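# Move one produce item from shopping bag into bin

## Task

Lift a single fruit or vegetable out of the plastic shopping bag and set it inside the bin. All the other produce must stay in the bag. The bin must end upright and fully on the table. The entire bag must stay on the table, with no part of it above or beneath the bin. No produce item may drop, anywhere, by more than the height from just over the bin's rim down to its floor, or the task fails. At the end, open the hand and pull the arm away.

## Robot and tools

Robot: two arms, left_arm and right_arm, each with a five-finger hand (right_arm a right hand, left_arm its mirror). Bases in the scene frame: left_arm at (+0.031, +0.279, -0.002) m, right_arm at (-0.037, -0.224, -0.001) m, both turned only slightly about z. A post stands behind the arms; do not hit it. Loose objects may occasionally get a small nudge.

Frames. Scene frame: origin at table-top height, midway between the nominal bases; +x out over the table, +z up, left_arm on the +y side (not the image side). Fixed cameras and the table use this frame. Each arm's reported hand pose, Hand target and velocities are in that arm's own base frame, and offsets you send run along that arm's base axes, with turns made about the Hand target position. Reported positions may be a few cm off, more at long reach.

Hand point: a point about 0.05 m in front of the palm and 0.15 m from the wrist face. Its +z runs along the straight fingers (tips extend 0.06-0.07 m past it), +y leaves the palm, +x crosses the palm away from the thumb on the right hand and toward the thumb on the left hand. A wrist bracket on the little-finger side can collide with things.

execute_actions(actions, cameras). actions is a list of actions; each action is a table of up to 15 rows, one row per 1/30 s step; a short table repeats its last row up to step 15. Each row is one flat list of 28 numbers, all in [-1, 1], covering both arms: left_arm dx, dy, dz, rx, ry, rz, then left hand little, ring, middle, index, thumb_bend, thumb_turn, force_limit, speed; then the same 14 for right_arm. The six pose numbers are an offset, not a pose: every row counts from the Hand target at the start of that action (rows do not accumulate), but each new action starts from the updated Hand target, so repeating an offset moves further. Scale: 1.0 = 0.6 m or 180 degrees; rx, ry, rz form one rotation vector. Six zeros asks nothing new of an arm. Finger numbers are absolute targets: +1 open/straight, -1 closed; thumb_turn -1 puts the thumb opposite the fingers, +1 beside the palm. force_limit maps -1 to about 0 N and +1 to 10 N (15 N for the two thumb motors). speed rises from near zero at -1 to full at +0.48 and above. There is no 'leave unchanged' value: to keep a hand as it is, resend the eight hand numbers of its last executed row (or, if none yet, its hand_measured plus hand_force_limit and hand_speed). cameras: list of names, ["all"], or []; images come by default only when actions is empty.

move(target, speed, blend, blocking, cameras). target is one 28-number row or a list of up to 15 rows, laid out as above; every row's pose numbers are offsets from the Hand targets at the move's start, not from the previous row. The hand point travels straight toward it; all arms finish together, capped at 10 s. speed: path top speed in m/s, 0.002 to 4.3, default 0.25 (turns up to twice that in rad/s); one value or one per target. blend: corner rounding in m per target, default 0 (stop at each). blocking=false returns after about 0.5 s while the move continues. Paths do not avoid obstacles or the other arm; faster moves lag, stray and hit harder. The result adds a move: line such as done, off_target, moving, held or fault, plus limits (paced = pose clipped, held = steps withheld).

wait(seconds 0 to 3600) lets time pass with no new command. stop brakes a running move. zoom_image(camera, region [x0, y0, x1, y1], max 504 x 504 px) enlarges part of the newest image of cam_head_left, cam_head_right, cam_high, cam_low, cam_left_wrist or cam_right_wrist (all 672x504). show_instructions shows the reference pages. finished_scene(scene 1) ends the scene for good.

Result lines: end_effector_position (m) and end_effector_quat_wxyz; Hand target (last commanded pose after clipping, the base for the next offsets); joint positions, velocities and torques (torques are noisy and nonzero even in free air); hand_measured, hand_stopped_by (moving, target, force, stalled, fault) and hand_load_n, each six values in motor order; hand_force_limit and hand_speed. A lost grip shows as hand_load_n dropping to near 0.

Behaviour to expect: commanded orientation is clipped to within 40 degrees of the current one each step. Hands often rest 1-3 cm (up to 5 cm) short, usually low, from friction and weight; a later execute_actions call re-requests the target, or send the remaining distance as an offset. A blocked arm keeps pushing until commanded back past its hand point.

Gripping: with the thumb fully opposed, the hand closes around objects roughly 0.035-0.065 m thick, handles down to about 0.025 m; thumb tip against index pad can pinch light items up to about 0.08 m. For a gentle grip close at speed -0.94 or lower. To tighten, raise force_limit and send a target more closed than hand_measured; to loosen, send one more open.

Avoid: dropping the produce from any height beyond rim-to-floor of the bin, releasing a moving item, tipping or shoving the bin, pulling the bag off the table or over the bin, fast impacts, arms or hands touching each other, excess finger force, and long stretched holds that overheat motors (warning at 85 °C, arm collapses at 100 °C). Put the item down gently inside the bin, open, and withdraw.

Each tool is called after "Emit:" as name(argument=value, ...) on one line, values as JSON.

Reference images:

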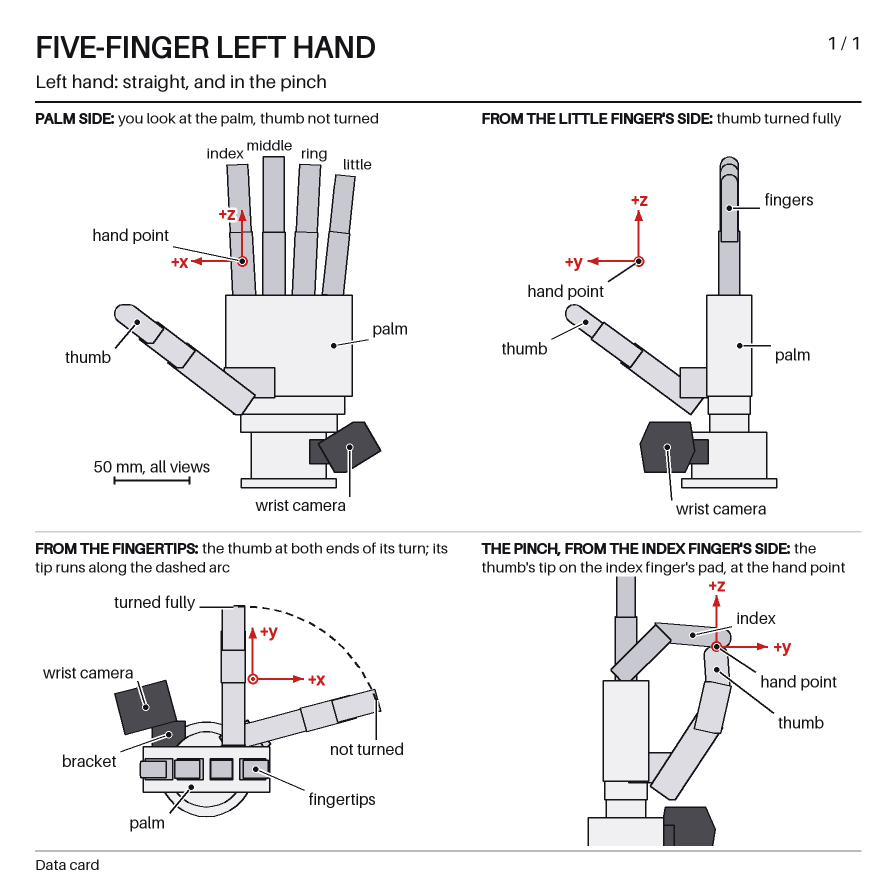

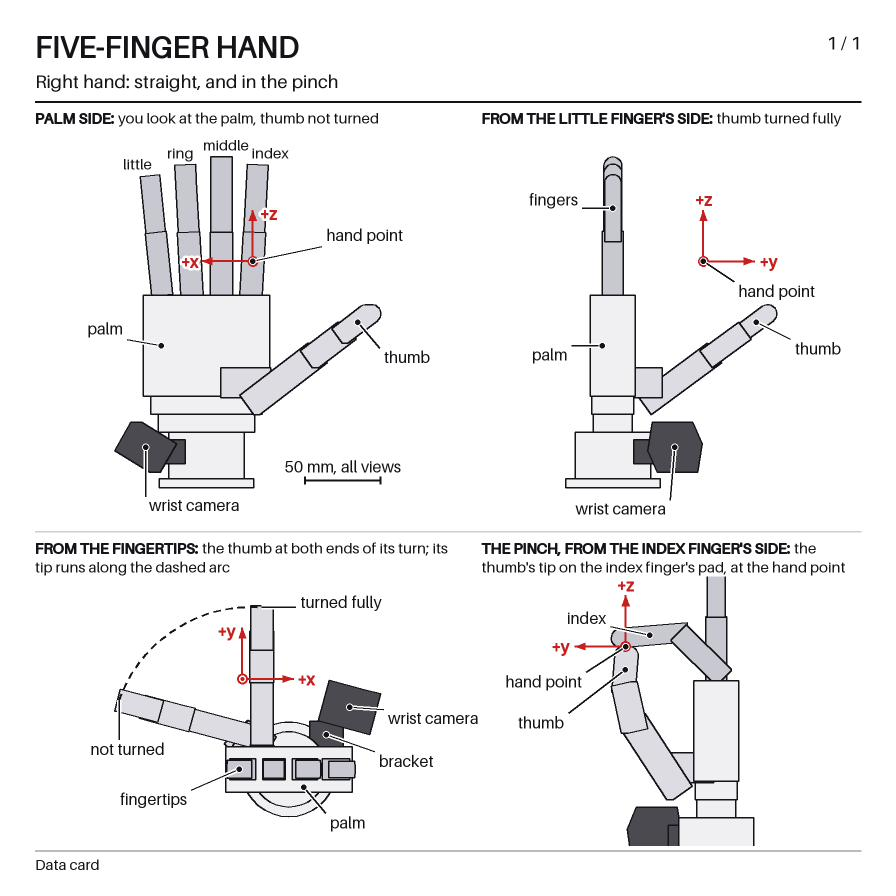

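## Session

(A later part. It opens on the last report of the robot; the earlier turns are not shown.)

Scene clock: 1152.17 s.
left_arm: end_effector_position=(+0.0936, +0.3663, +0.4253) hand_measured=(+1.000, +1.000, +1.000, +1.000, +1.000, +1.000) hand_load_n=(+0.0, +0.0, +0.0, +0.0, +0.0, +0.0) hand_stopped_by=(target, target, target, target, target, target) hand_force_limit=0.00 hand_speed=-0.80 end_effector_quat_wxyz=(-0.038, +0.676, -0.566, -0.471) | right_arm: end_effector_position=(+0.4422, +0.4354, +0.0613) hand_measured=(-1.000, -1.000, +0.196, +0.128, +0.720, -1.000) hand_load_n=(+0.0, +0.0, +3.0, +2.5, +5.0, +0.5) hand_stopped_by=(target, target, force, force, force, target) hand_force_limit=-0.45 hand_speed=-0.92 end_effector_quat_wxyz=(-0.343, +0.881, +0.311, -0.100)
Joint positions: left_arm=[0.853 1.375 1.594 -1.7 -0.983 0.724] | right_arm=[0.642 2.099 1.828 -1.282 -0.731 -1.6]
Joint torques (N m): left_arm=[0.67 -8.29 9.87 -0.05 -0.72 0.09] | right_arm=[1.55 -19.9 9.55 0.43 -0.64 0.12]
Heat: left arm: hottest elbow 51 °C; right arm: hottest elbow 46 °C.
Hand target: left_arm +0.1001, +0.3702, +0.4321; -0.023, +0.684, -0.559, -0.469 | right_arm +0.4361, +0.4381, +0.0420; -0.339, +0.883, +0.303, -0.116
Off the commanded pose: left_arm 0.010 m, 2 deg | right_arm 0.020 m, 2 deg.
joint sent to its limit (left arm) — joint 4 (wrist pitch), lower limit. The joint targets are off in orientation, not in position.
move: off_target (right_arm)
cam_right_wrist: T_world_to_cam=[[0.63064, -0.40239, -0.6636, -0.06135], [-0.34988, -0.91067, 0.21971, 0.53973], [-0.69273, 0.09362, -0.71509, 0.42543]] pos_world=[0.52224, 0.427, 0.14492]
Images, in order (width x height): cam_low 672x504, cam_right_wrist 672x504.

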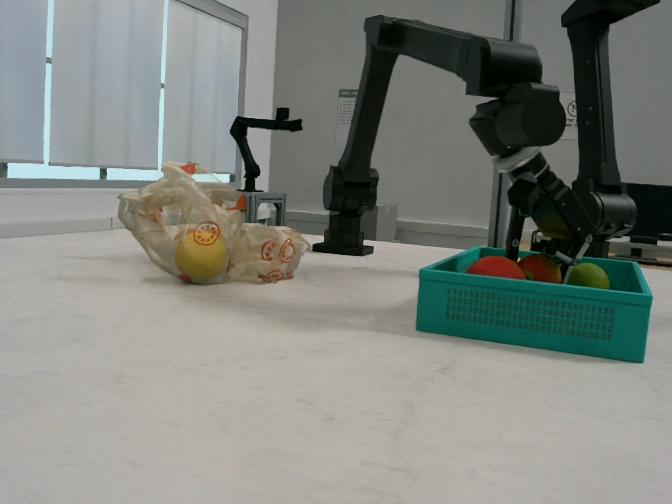

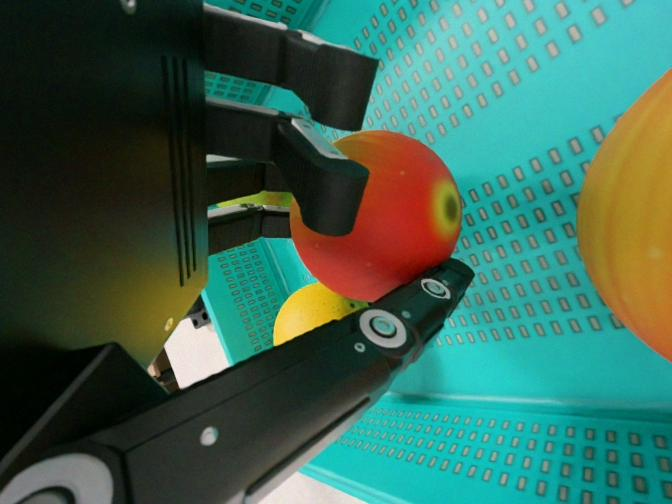

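Emit:
move(target=[[0,0,0,0,0,0, 1,1,1,1,1,1, 0, -0.8, 0, 0, -0.009, 0,0,0, -1,-1,0.15,0.1,0.1,-1,-0.45,-0.92]], speed=0.03, cameras=["cam_right_wrist"])

Scene clock: 1159.10 s.
left_arm: end_effector_position=(+0.0936, +0.3663, +0.4253) hand_measured=(+1.000, +1.000, +1.000, +1.000, +1.000, +1.000) hand_load_n=(+0.0, +0.0, +0.0, +0.0, +0.0, +0.0) hand_stopped_by=(target, target, target, target, target, target) hand_force_limit=0.00 hand_speed=-0.80 end_effector_quat_wxyz=(-0.038, +0.676, -0.566, -0.471) | right_arm: end_effector_position=(+0.4425, +0.4356, +0.0566) hand_measured=(-1.000, -1.000, +0.196, +0.128, +0.720, -1.000) hand_load_n=(+0.0, +0.5, +3.0, +2.5, +5.5, +0.5) hand_stopped_by=(target, target, force, force, force, target) hand_force_limit=-0.45 hand_speed=-0.92 end_effector_quat_wxyz=(-0.344, +0.881, +0.311, -0.099)
Joint positions: left_arm=[0.853 1.375 1.594 -1.7 -0.983 0.724] | right_arm=[0.642 2.102 1.821 -1.27 -0.731 -1.6]
Joint torques (N m): left_arm=[-0.15 -7.94 9.78 -0.31 -0.77 0.06] | right_arm=[1.49 -20.01 9.44 0.21 -0.64 0.11]
Heat: left arm: hottest elbow 51 °C; right arm: hottest elbow 46 °C.
Hand target: left_arm +0.1001, +0.3702, +0.4321; -0.023, +0.684, -0.559, -0.469 | right_arm +0.4361, +0.4381, +0.0367; -0.339, +0.883, +0.303, -0.116
Off the commanded pose: left_arm 0.010 m, 2 deg | right_arm 0.021 m, 2 deg.
joint sent to its limit (left arm) — joint 4 (wrist pitch), lower limit. The joint targets are off in orientation, not in position.
move: off_target (right_arm)
cam_right_wrist: T_world_to_cam=[[0.63126, -0.40195, -0.66328, -0.06507], [-0.35002, -0.91082, 0.21884, 0.54128], [-0.6921, 0.09402, -0.71566, 0.42176]] pos_world=[0.52244, 0.4272, 0.14022]

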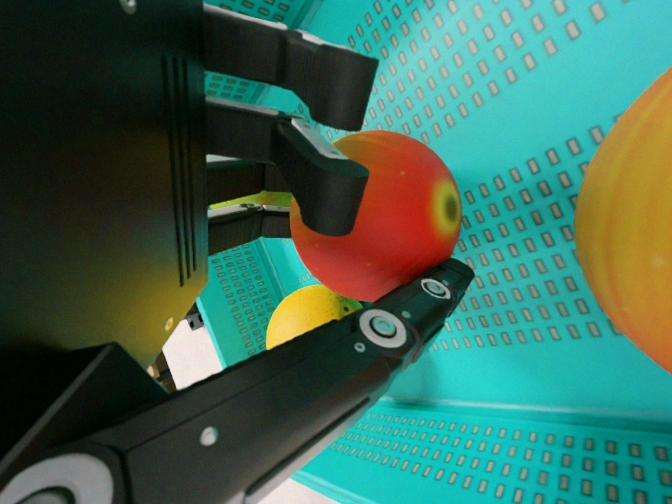

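Emit:
move(target=[[0,0,0,0,0,0, 1,1,1,1,1,1, 0, -0.8, 0, 0, -0.009, 0,0,0, -1,-1,0.15,0.1,0.1,-1,-0.45,-0.92]], speed=0.03, cameras=["cam_right_wrist"])

Scene clock: 1163.53 s.
left_arm: end_effector_position=(+0.0936, +0.3663, +0.4253) hand_measured=(+1.000, +1.000, +1.000, +1.000, +1.000, +1.000) hand_load_n=(+0.0, +0.0, +0.0, +0.0, +0.0, +0.0) hand_stopped_by=(target, target, target, target, target, target) hand_force_limit=0.00 hand_speed=-0.80 end_effector_quat_wxyz=(-0.038, +0.676, -0.566, -0.471) | right_arm: end_effector_position=(+0.4426, +0.4356, +0.0512) hand_measured=(-1.000, -1.000, +0.196, +0.128, +0.720, -1.000) hand_load_n=(+0.0, +0.0, +3.0, +2.5, +5.0, +0.5) hand_stopped_by=(target, target, force, force, force, target) hand_force_limit=-0.45 hand_speed=-0.92 end_effector_quat_wxyz=(-0.344, +0.881, +0.311, -0.099)
Joint positions: left_arm=[0.853 1.375 1.594 -1.7 -0.983 0.724] | right_arm=[0.642 2.107 1.815 -1.259 -0.731 -1.6]
Joint torques (N m): left_arm=[-0.21 -9.47 10.07 -0.18 -0.75 0.12] | right_arm=[1.49 -20.31 9.73 0.32 -0.64 0.12]
Heat: left arm: hottest elbow 51 °C; right arm: hottest elbow 46 °C.
Hand target: left_arm +0.1001, +0.3702, +0.4321; -0.023, +0.684, -0.559, -0.469 | right_arm +0.4361, +0.4381, +0.0314; -0.339, +0.883, +0.303, -0.116
Off the commanded pose: left_arm 0.010 m, 2 deg | right_arm 0.021 m, 2 deg.
joint sent to its limit (left arm) — joint 4 (wrist pitch), lower limit. The joint targets are off in orientation, not in position.
move: off_target (right_arm)
cam_right_wrist: T_world_to_cam=[[0.63105, -0.40209, -0.6634, -0.06856], [-0.34999, -0.91077, 0.2191, 0.54254], [-0.69231, 0.09392, -0.71547, 0.41801]] pos_world=[0.52254, 0.4273, 0.13472]

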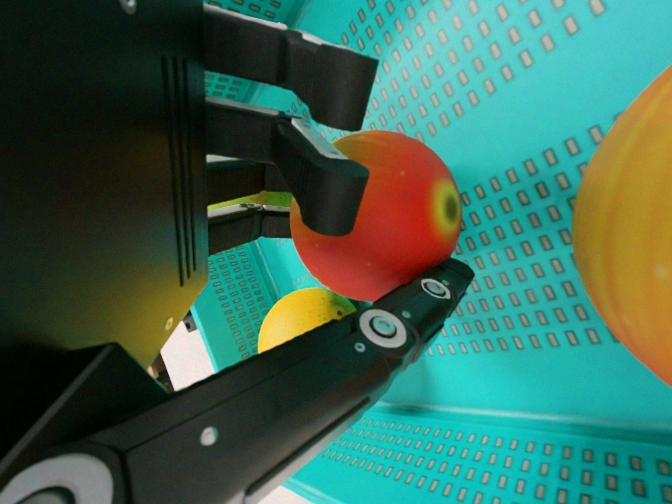

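Emit:
move(target=[[0,0,0,0,0,0, 1,1,1,1,1,1, 0, -0.8, 0, 0, -0.007, 0,0,0, -1,-1,0.15,0.1,0.1,-1,-0.45,-0.92]], speed=0.03, cameras=["cam_right_wrist","cam_head_left","cam_low"])

Scene clock: 1170.77 s.
left_arm: end_effector_position=(+0.0936, +0.3663, +0.4253) hand_measured=(+1.000, +1.000, +1.000, +1.000, +1.000, +1.000) hand_load_n=(+0.0, +0.0, +0.0, +0.0, +0.0, +0.0) hand_stopped_by=(target, target, target, target, target, target) hand_force_limit=0.00 hand_speed=-0.80 end_effector_quat_wxyz=(-0.038, +0.676, -0.566, -0.471) | right_arm: end_effector_position=(+0.4430, +0.4359, +0.0478) hand_measured=(-1.000, -1.000, +0.196, +0.128, +0.720, -1.000) hand_load_n=(+0.0, +0.0, +3.0, +2.5, +5.5, +0.0) hand_stopped_by=(target, target, force, force, force, target) hand_force_limit=-0.45 hand_speed=-0.92 end_effector_quat_wxyz=(-0.344, +0.880, +0.311, -0.099)
Joint positions: left_arm=[0.853 1.375 1.594 -1.7 -0.983 0.724] | right_arm=[0.642 2.11 1.81 -1.25 -0.731 -1.6]
Joint torques (N m): left_arm=[0.09 -8.18 9.8 -0.1 -0.76 0.05] | right_arm=[1.44 -18.84 9.36 0.43 -0.64 0.12]
Heat: left arm: hottest elbow 51 °C; right arm: hottest elbow 45 °C.
Hand target: left_arm +0.1001, +0.3702, +0.4321; -0.023, +0.684, -0.559, -0.469 | right_arm +0.4361, +0.4381, +0.0270; -0.339, +0.883, +0.303, -0.116
Off the commanded pose: left_arm 0.010 m, 2 deg | right_arm 0.022 m, 2 deg.
joint sent to its limit (left arm) — joint 4 (wrist pitch), lower limit. The joint targets are off in orientation, not in position.
move: off_target (right_arm)
cam_right_wrist: T_world_to_cam=[[0.63211, -0.40129, -0.66287, -0.07173], [-0.35028, -0.91104, 0.21749, 0.54388], [-0.69118, 0.09471, -0.71645, 0.41506]] pos_world=[0.52274, 0.4274, 0.13153]
Images, in order (width x height): cam_head_left 672x504, cam_low 672x504, cam_right_wrist 672x504.

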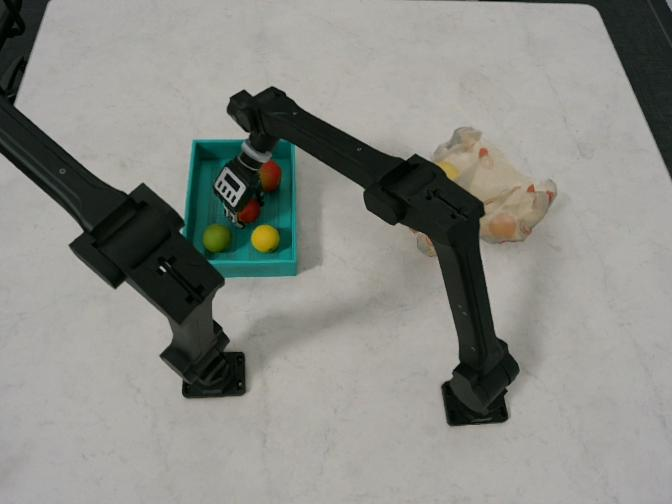

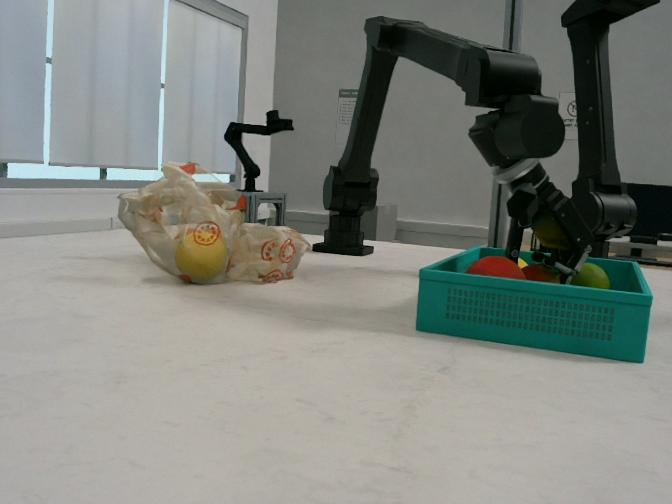

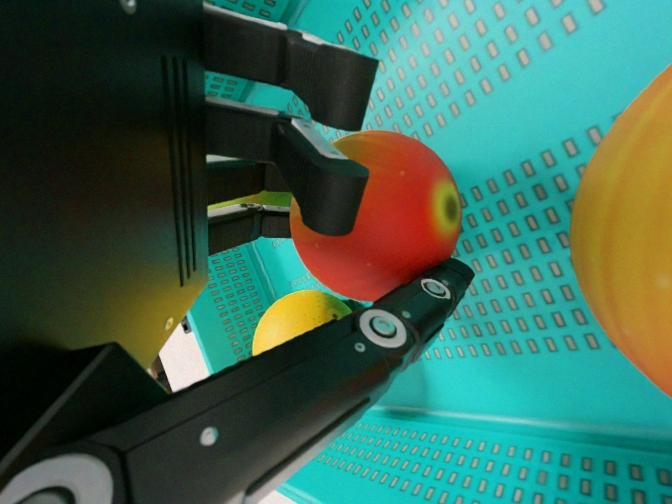

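Emit:
zoom_image(camera="cam_low", region=[440, 220, 640, 320])

Scaled by 2.520 from the camera's image (finer frame: 960x720).

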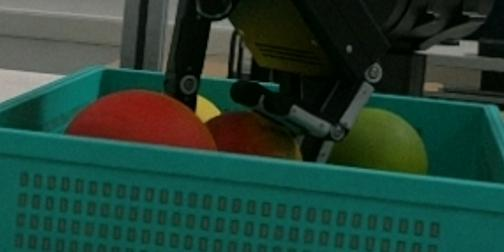

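Emit:
zoom_image(camera="cam_head_left", region=[180, 130, 310, 290])

Scaled by 3.150 from the camera's image (finer frame: 960x720).

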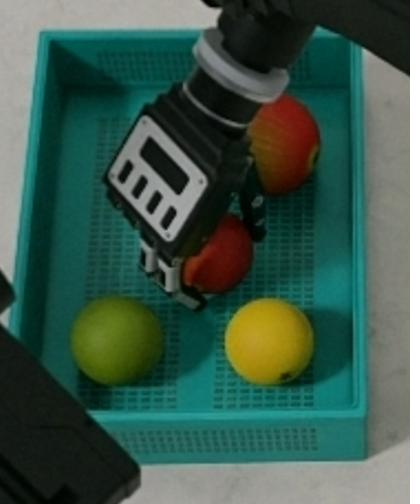

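Emit:
move(target=[[0,0,0,0,0,0, 1,1,1,1,1,1, 0, -0.8, 0, 0, -0.007, 0,0,0, -1,-1,0.15,0.1,0.1,-1,-0.45,-0.92]], speed=0.03, cameras=["cam_right_wrist"])

Scene clock: 1206.73 s.
left_arm: end_effector_position=(+0.0936, +0.3663, +0.4253) hand_measured=(+1.000, +1.000, +1.000, +1.000, +1.000, +1.000) hand_load_n=(+0.0, +0.0, +0.0, +0.0, +0.0, +0.0) hand_stopped_by=(target, target, target, target, target, target) hand_force_limit=0.00 hand_speed=-0.80 end_effector_quat_wxyz=(-0.038, +0.676, -0.566, -0.471) | right_arm: end_effector_position=(+0.4437, +0.4365, +0.0472) hand_measured=(-1.000, -1.000, +0.196, +0.128, +0.720, -1.000) hand_load_n=(+0.0, +0.0, +2.5, +2.5, +5.5, +0.0) hand_stopped_by=(target, target, force, force, force, target) hand_force_limit=-0.45 hand_speed=-0.92 end_effector_quat_wxyz=(-0.344, +0.881, +0.311, -0.097)
Joint positions: left_arm=[0.853 1.375 1.594 -1.7 -0.983 0.724] | right_arm=[0.642 2.11 1.809 -1.244 -0.731 -1.598]
Joint torques (N m): left_arm=[0.03 -8.76 9.81 -0.21 -0.79 0.07] | right_arm=[1.49 -19.49 9.1 0.4 -0.63 0.1]
Heat: left arm: hottest elbow 51 °C; right arm: hottest elbow 45 °C.
Hand target: left_arm +0.1001, +0.3702, +0.4321; -0.023, +0.684, -0.559, -0.469 | right_arm +0.4361, +0.4380, +0.0228; -0.339, +0.883, +0.302, -0.116
Off the commanded pose: left_arm 0.010 m, 2 deg | right_arm 0.026 m, 2 deg.
joint sent to its limit (left arm) — joint 4 (wrist pitch), lower limit. The joint targets are off in orientation, not in position.
move: off_target (right_arm)
cam_right_wrist: T_world_to_cam=[[0.63315, -0.40107, -0.66202, -0.07297], [-0.35249, -0.91085, 0.2147, 0.54597], [-0.68911, 0.09742, -0.71808, 0.41298]] pos_world=[0.52324, 0.4278, 0.13103]

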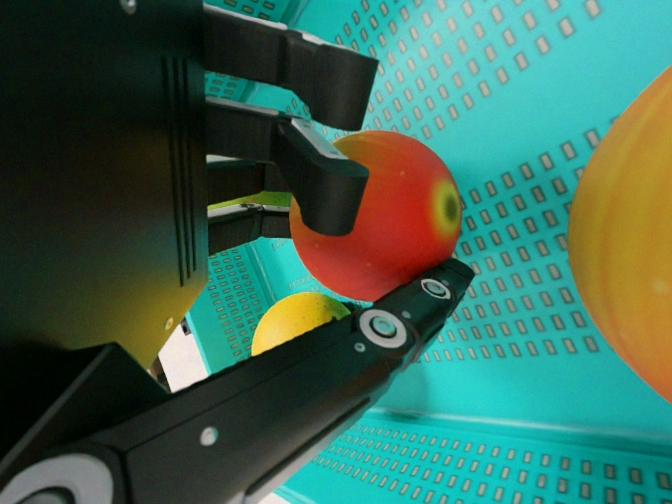

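Emit:
move(target=[[0,0,0,0,0,0, 1,1,1,1,1,1, 0, -0.8, 0, 0, 0, 0,0,0, -1,-1,0.35,0.35,0.85,-1,-0.45,-0.92]], speed=0.03, cameras=["cam_right_wrist"])

Scene clock: 1223.10 s.
left_arm: end_effector_position=(+0.0936, +0.3663, +0.4253) hand_measured=(+1.000, +1.000, +1.000, +1.000, +1.000, +1.000) hand_load_n=(+0.0, +0.0, +0.0, +0.0, -0.5, +0.0) hand_stopped_by=(target, target, target, target, target, target) hand_force_limit=0.00 hand_speed=-0.80 end_effector_quat_wxyz=(-0.038, +0.676, -0.566, -0.471) | right_arm: end_effector_position=(+0.4442, +0.4369, +0.0469) hand_measured=(-1.000, -1.000, +0.350, +0.350, +0.850, -1.000) hand_load_n=(+0.0, +0.0, +0.0, +0.0, +0.0, +0.0) hand_stopped_by=(target, target, target, target, target, target) hand_force_limit=-0.45 hand_speed=-0.92 end_effector_quat_wxyz=(-0.345, +0.880, +0.311, -0.096)
Joint positions: left_arm=[0.853 1.375 1.594 -1.7 -0.983 0.724] | right_arm=[0.642 2.111 1.809 -1.241 -0.731 -1.598]
Joint torques (N m): left_arm=[0.21 -8.35 9.91 -0.02 -0.73 0.09] | right_arm=[1.49 -19.6 9.11 0.32 -0.63 0.09]
Heat: left arm: hottest elbow 51 °C; right arm: hottest elbow 44 °C.
Hand target: left_arm +0.1001, +0.3702, +0.4321; -0.023, +0.684, -0.559, -0.469 | right_arm +0.4361, +0.4381, +0.0227; -0.339, +0.883, +0.303, -0.116
Off the commanded pose: left_arm 0.010 m, 2 deg | right_arm 0.025 m, 3 deg.
joint sent to its limit (left arm) — joint 4 (wrist pitch), lower limit. The joint targets are off in orientation, not in position.
move: done
cam_right_wrist: T_world_to_cam=[[0.6342, -0.40031, -0.66147, -0.07415], [-0.35281, -0.9111, 0.21312, 0.5468], [-0.68798, 0.09821, -0.71905, 0.41237]] pos_world=[0.52364, 0.428, 0.13093]

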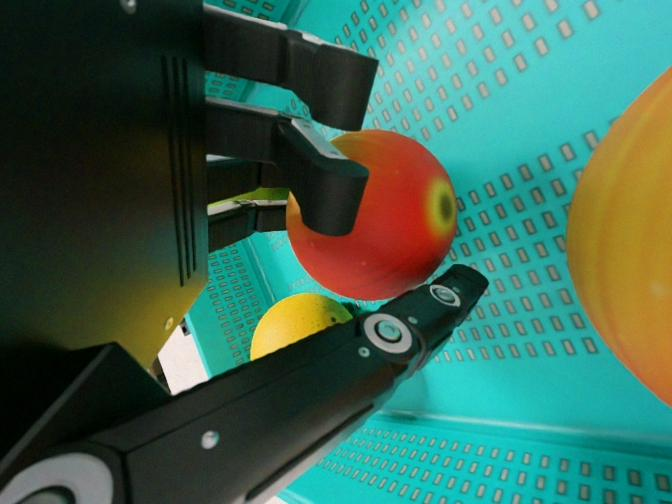

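Emit:
move(target=[[0,0,0,0,0,0, 1,1,1,1,1,1, 0, -0.8, 0, 0, 0, 0,0,0, -1,-1,0.65,0.65,1.0,-1,-0.45,-0.85]], speed=0.03, cameras=["cam_right_wrist"])

Scene clock: 1229.93 s.
left_arm: end_effector_position=(+0.0936, +0.3663, +0.4253) hand_measured=(+1.000, +1.000, +1.000, +1.000, +1.000, +1.000) hand_load_n=(+0.0, +0.0, +0.0, +0.0, +0.0, +0.0) hand_stopped_by=(target, target, target, target, target, target) hand_force_limit=0.00 hand_speed=-0.80 end_effector_quat_wxyz=(-0.038, +0.676, -0.566, -0.471) | right_arm: end_effector_position=(+0.4442, +0.4369, +0.0469) hand_measured=(-1.000, -1.000, +0.650, +0.650, +1.000, -1.000) hand_load_n=(+0.5, +0.0, +0.0, +0.0, +0.0, +0.0) hand_stopped_by=(target, target, target, target, target, target) hand_force_limit=-0.45 hand_speed=-0.85 end_effector_quat_wxyz=(-0.345, +0.880, +0.311, -0.096)
Joint positions: left_arm=[0.853 1.375 1.594 -1.7 -0.983 0.724] | right_arm=[0.642 2.111 1.809 -1.241 -0.731 -1.598]
Joint torques (N m): left_arm=[0.38 -8.64 9.91 -0.02 -0.76 0.04] | right_arm=[1.55 -19.55 9.1 0.31 -0.63 0.09]
Heat: left arm: hottest elbow 51 °C; right arm: hottest elbow 44 °C.
Hand target: left_arm +0.1001, +0.3702, +0.4321; -0.023, +0.684, -0.559, -0.469 | right_arm +0.4361, +0.4381, +0.0227; -0.339, +0.883, +0.303, -0.116
Off the commanded pose: left_arm 0.010 m, 2 deg | right_arm 0.025 m, 3 deg.
joint sent to its limit (left arm) — joint 4 (wrist pitch), lower limit. The joint targets are off in orientation, not in position.
move: done
cam_right_wrist: T_world_to_cam=[[0.6342, -0.40031, -0.66147, -0.07415], [-0.35281, -0.9111, 0.21312, 0.5468], [-0.68798, 0.09821, -0.71905, 0.41237]] pos_world=[0.52364, 0.428, 0.13093]

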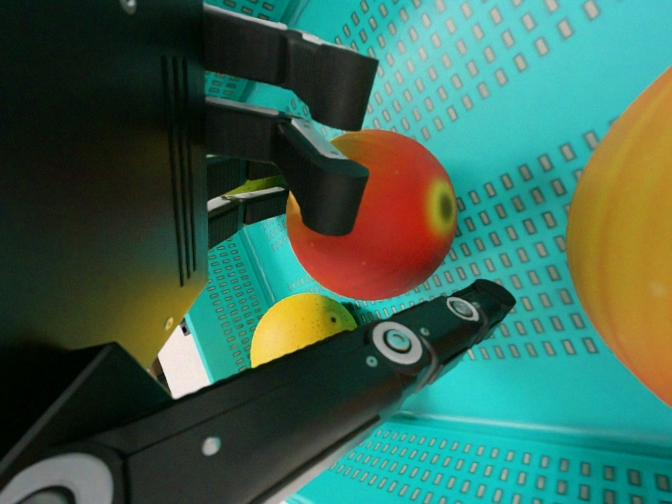

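Emit:
move(target=[[0,0,0,0,0,0, 1,1,1,1,1,1, 0, -0.8, 0.02, 0.006, 0.085, 0,0,0, -1,-1,0.65,0.65,1.0,-1,-0.45,-0.85]], speed=0.06, cameras=["cam_right_wrist","cam_head_left"])

Scene clock: 1251.23 s.
left_arm: end_effector_position=(+0.0936, +0.3663, +0.4253) hand_measured=(+1.000, +1.000, +1.000, +1.000, +1.000, +1.000) hand_load_n=(+0.0, +0.0, +0.0, +0.0, +0.0, +0.0) hand_stopped_by=(target, target, target, target, target, target) hand_force_limit=0.00 hand_speed=-0.80 end_effector_quat_wxyz=(-0.038, +0.676, -0.566, -0.471) | right_arm: end_effector_position=(+0.4423, +0.4358, +0.0783) hand_measured=(-1.000, -1.000, +0.650, +0.650, +1.000, -1.000) hand_load_n=(+0.0, +0.0, +0.0, +0.0, +0.0, +0.0) hand_stopped_by=(target, target, target, target, target, target) hand_force_limit=-0.45 hand_speed=-0.85 end_effector_quat_wxyz=(-0.340, +0.883, +0.305, -0.114)
Joint positions: left_arm=[0.853 1.375 1.594 -1.7 -0.983 0.724] | right_arm=[0.642 2.111 1.891 -1.363 -0.733 -1.598]
Joint torques (N m): left_arm=[-0.26 -8.18 9.94 -0.1 -0.76 0.05] | right_arm=[0.97 -20.31 13.37 -0.32 -0.61 0.01]
Heat: left arm: hottest elbow 51 °C; right arm: hottest elbow 43 °C.
Hand target: left_arm +0.1001, +0.3702, +0.4321; -0.023, +0.684, -0.559, -0.469 | right_arm +0.4481, +0.4417, +0.0737; -0.339, +0.883, +0.302, -0.116
Off the commanded pose: left_arm 0.010 m, 2 deg | right_arm 0.009 m, 0 deg.
joint sent to its limit (left arm) — joint 4 (wrist pitch), lower limit. The joint targets are off in orientation, not in position.
move: done
cam_right_wrist: T_world_to_cam=[[0.61279, -0.4153, -0.67232, -0.03579], [-0.34533, -0.90597, 0.24487, 0.53041], [-0.7108, 0.08212, -0.69859, 0.44923]] pos_world=[0.52441, 0.42878, 0.15989]
Images, in order (width x height): cam_head_left 672x504, cam_right_wrist 672x504.

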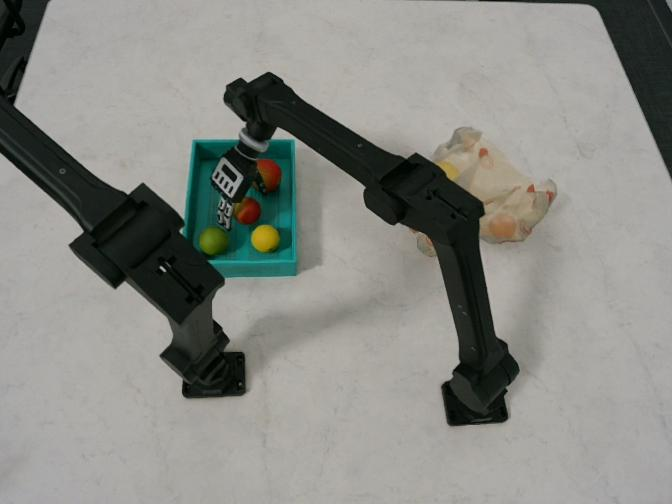

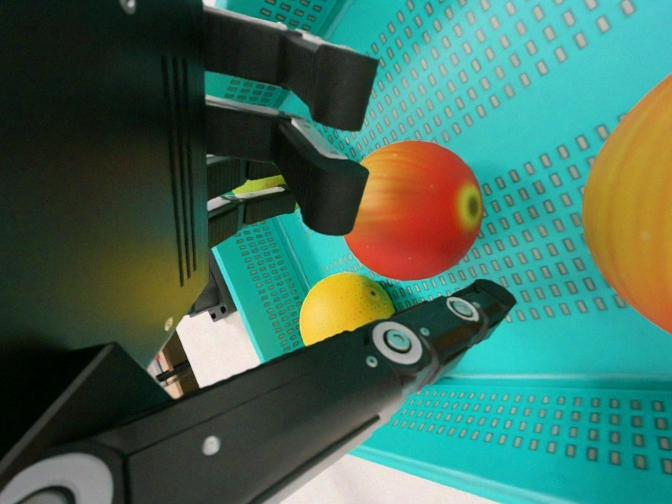

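Emit:
move(target=[[0,0,0,0,0,0, 1,1,1,1,1,1, 0, -0.8, 0.01, 0.005, 0.28, 0,0,0, -1,-1,0.65,0.65,1.0,-1,-0.45,-0.85],[0,0,0,0,0,0, 1,1,1,1,1,1, 0, -0.8, -0.163, -0.483, 0.34, 0,0,-0.1, -1,-1,0.65,0.65,1.0,-1,-0.45,-0.85]], speed=[0.1,0.2], blend=[0.02,0], cameras=["all"])

Scene clock: 1263.10 s.
left_arm: end_effector_position=(+0.0936, +0.3663, +0.4253) hand_measured=(+1.000, +1.000, +1.000, +1.000, +1.000, +1.000) hand_load_n=(+0.0, +0.0, +0.0, +0.0, +0.0, +0.0) hand_stopped_by=(target, target, target, target, target, target) hand_force_limit=0.00 hand_speed=-0.80 end_effector_quat_wxyz=(-0.038, +0.676, -0.566, -0.471) | right_arm: end_effector_position=(+0.3515, +0.1519, +0.2816) hand_measured=(-1.000, -1.000, +0.650, +0.650, +1.000, -1.000) hand_load_n=(+0.0, +0.0, +0.0, +0.0, +0.0, +0.0) hand_stopped_by=(target, target, target, target, target, target) hand_force_limit=-0.45 hand_speed=-0.85 end_effector_quat_wxyz=(-0.351, +0.924, +0.147, -0.036)
Joint positions: left_arm=[0.853 1.375 1.594 -1.7 -0.983 0.724] | right_arm=[0.198 1.415 1.485 -1.696 -0.72 -1.709]
Joint torques (N m): left_arm=[0.03 -8.23 9.91 -0.1 -0.79 0.11] | right_arm=[1.14 -12.57 9.69 -0.25 -0.52 -0.26]
Heat: left arm: hottest elbow 51 °C; right arm: hottest elbow 44 °C.
Hand target: left_arm +0.1001, +0.3702, +0.4321; -0.023, +0.684, -0.559, -0.469 | right_arm +0.3503, +0.1518, +0.2778; -0.353, +0.920, +0.161, -0.061
Off the commanded pose: left_arm 0.010 m, 2 deg | right_arm 0.004 m, 3 deg.
joint sent to its limit (left arm) — joint 4 (wrist pitch), lower limit. The joint targets are off in orientation, not in position.
joint sent to its limit (right arm) — joint 4 (wrist pitch), lower limit. The joint targets still meet the commanded pose.
move: off_target (right_arm)
cam_left_wrist: T_world_to_cam=[[0.73764, 0.20409, -0.64361, 0.13079], [0.1068, -0.97649, -0.18724, 0.42169], [-0.6667, 0.06938, -0.74209, 0.47253]] pos_world=[0.17352, 0.3523, 0.51379]
cam_right_wrist: T_world_to_cam=[[0.44851, -0.60591, -0.65705, 0.12105], [-0.65028, -0.72555, 0.22519, 0.27745], [-0.61317, 0.32627, -0.71942, 0.4845]] pos_world=[0.42321, 0.11657, 0.36562]

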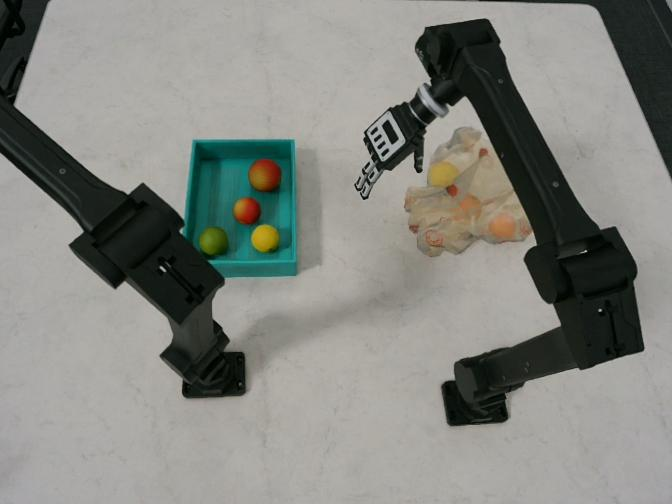

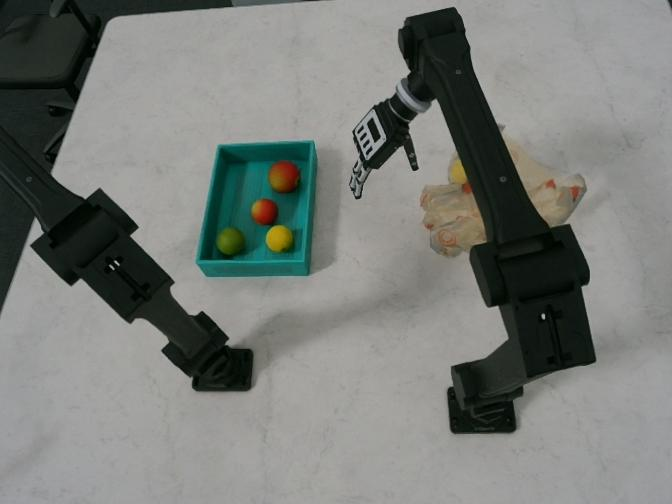

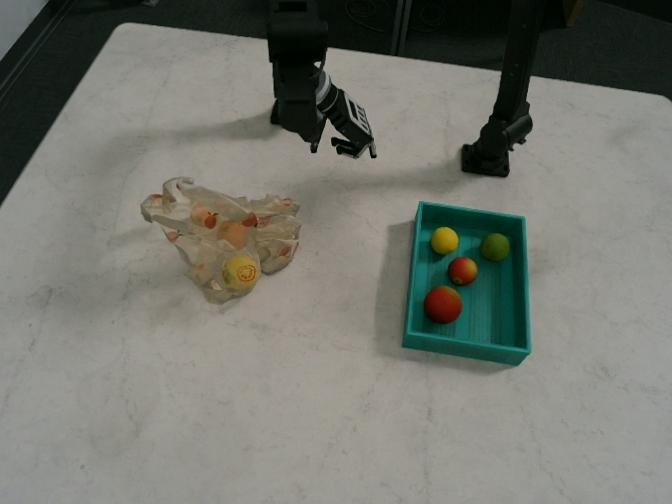

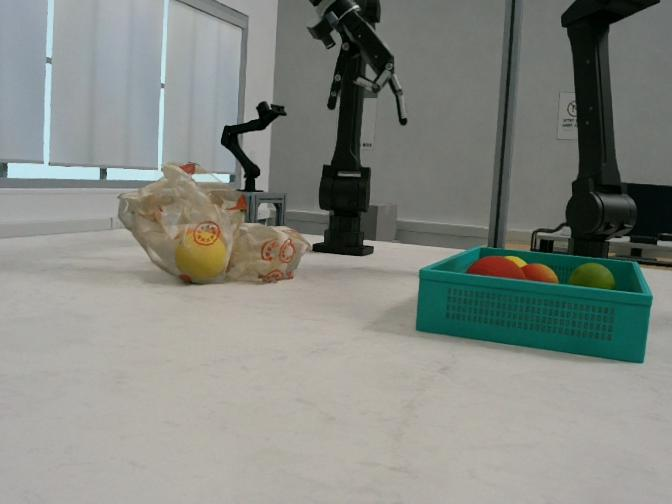

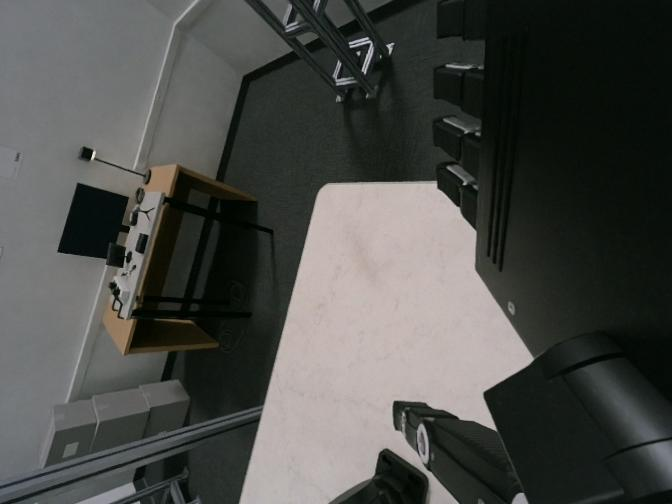

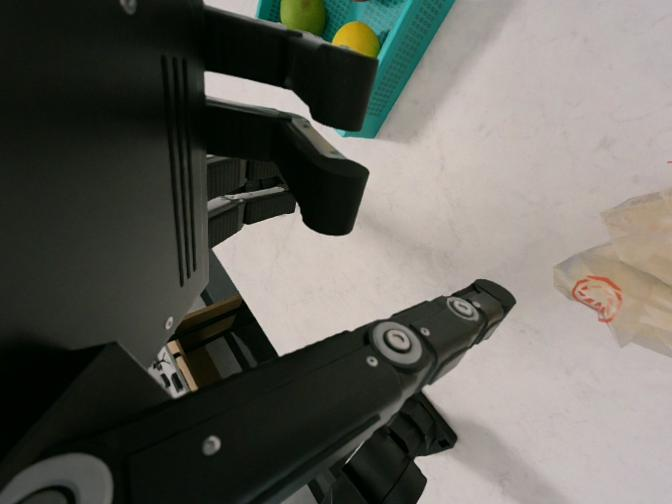

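Emit:
finished_scene()

The scene is finished: the task was done.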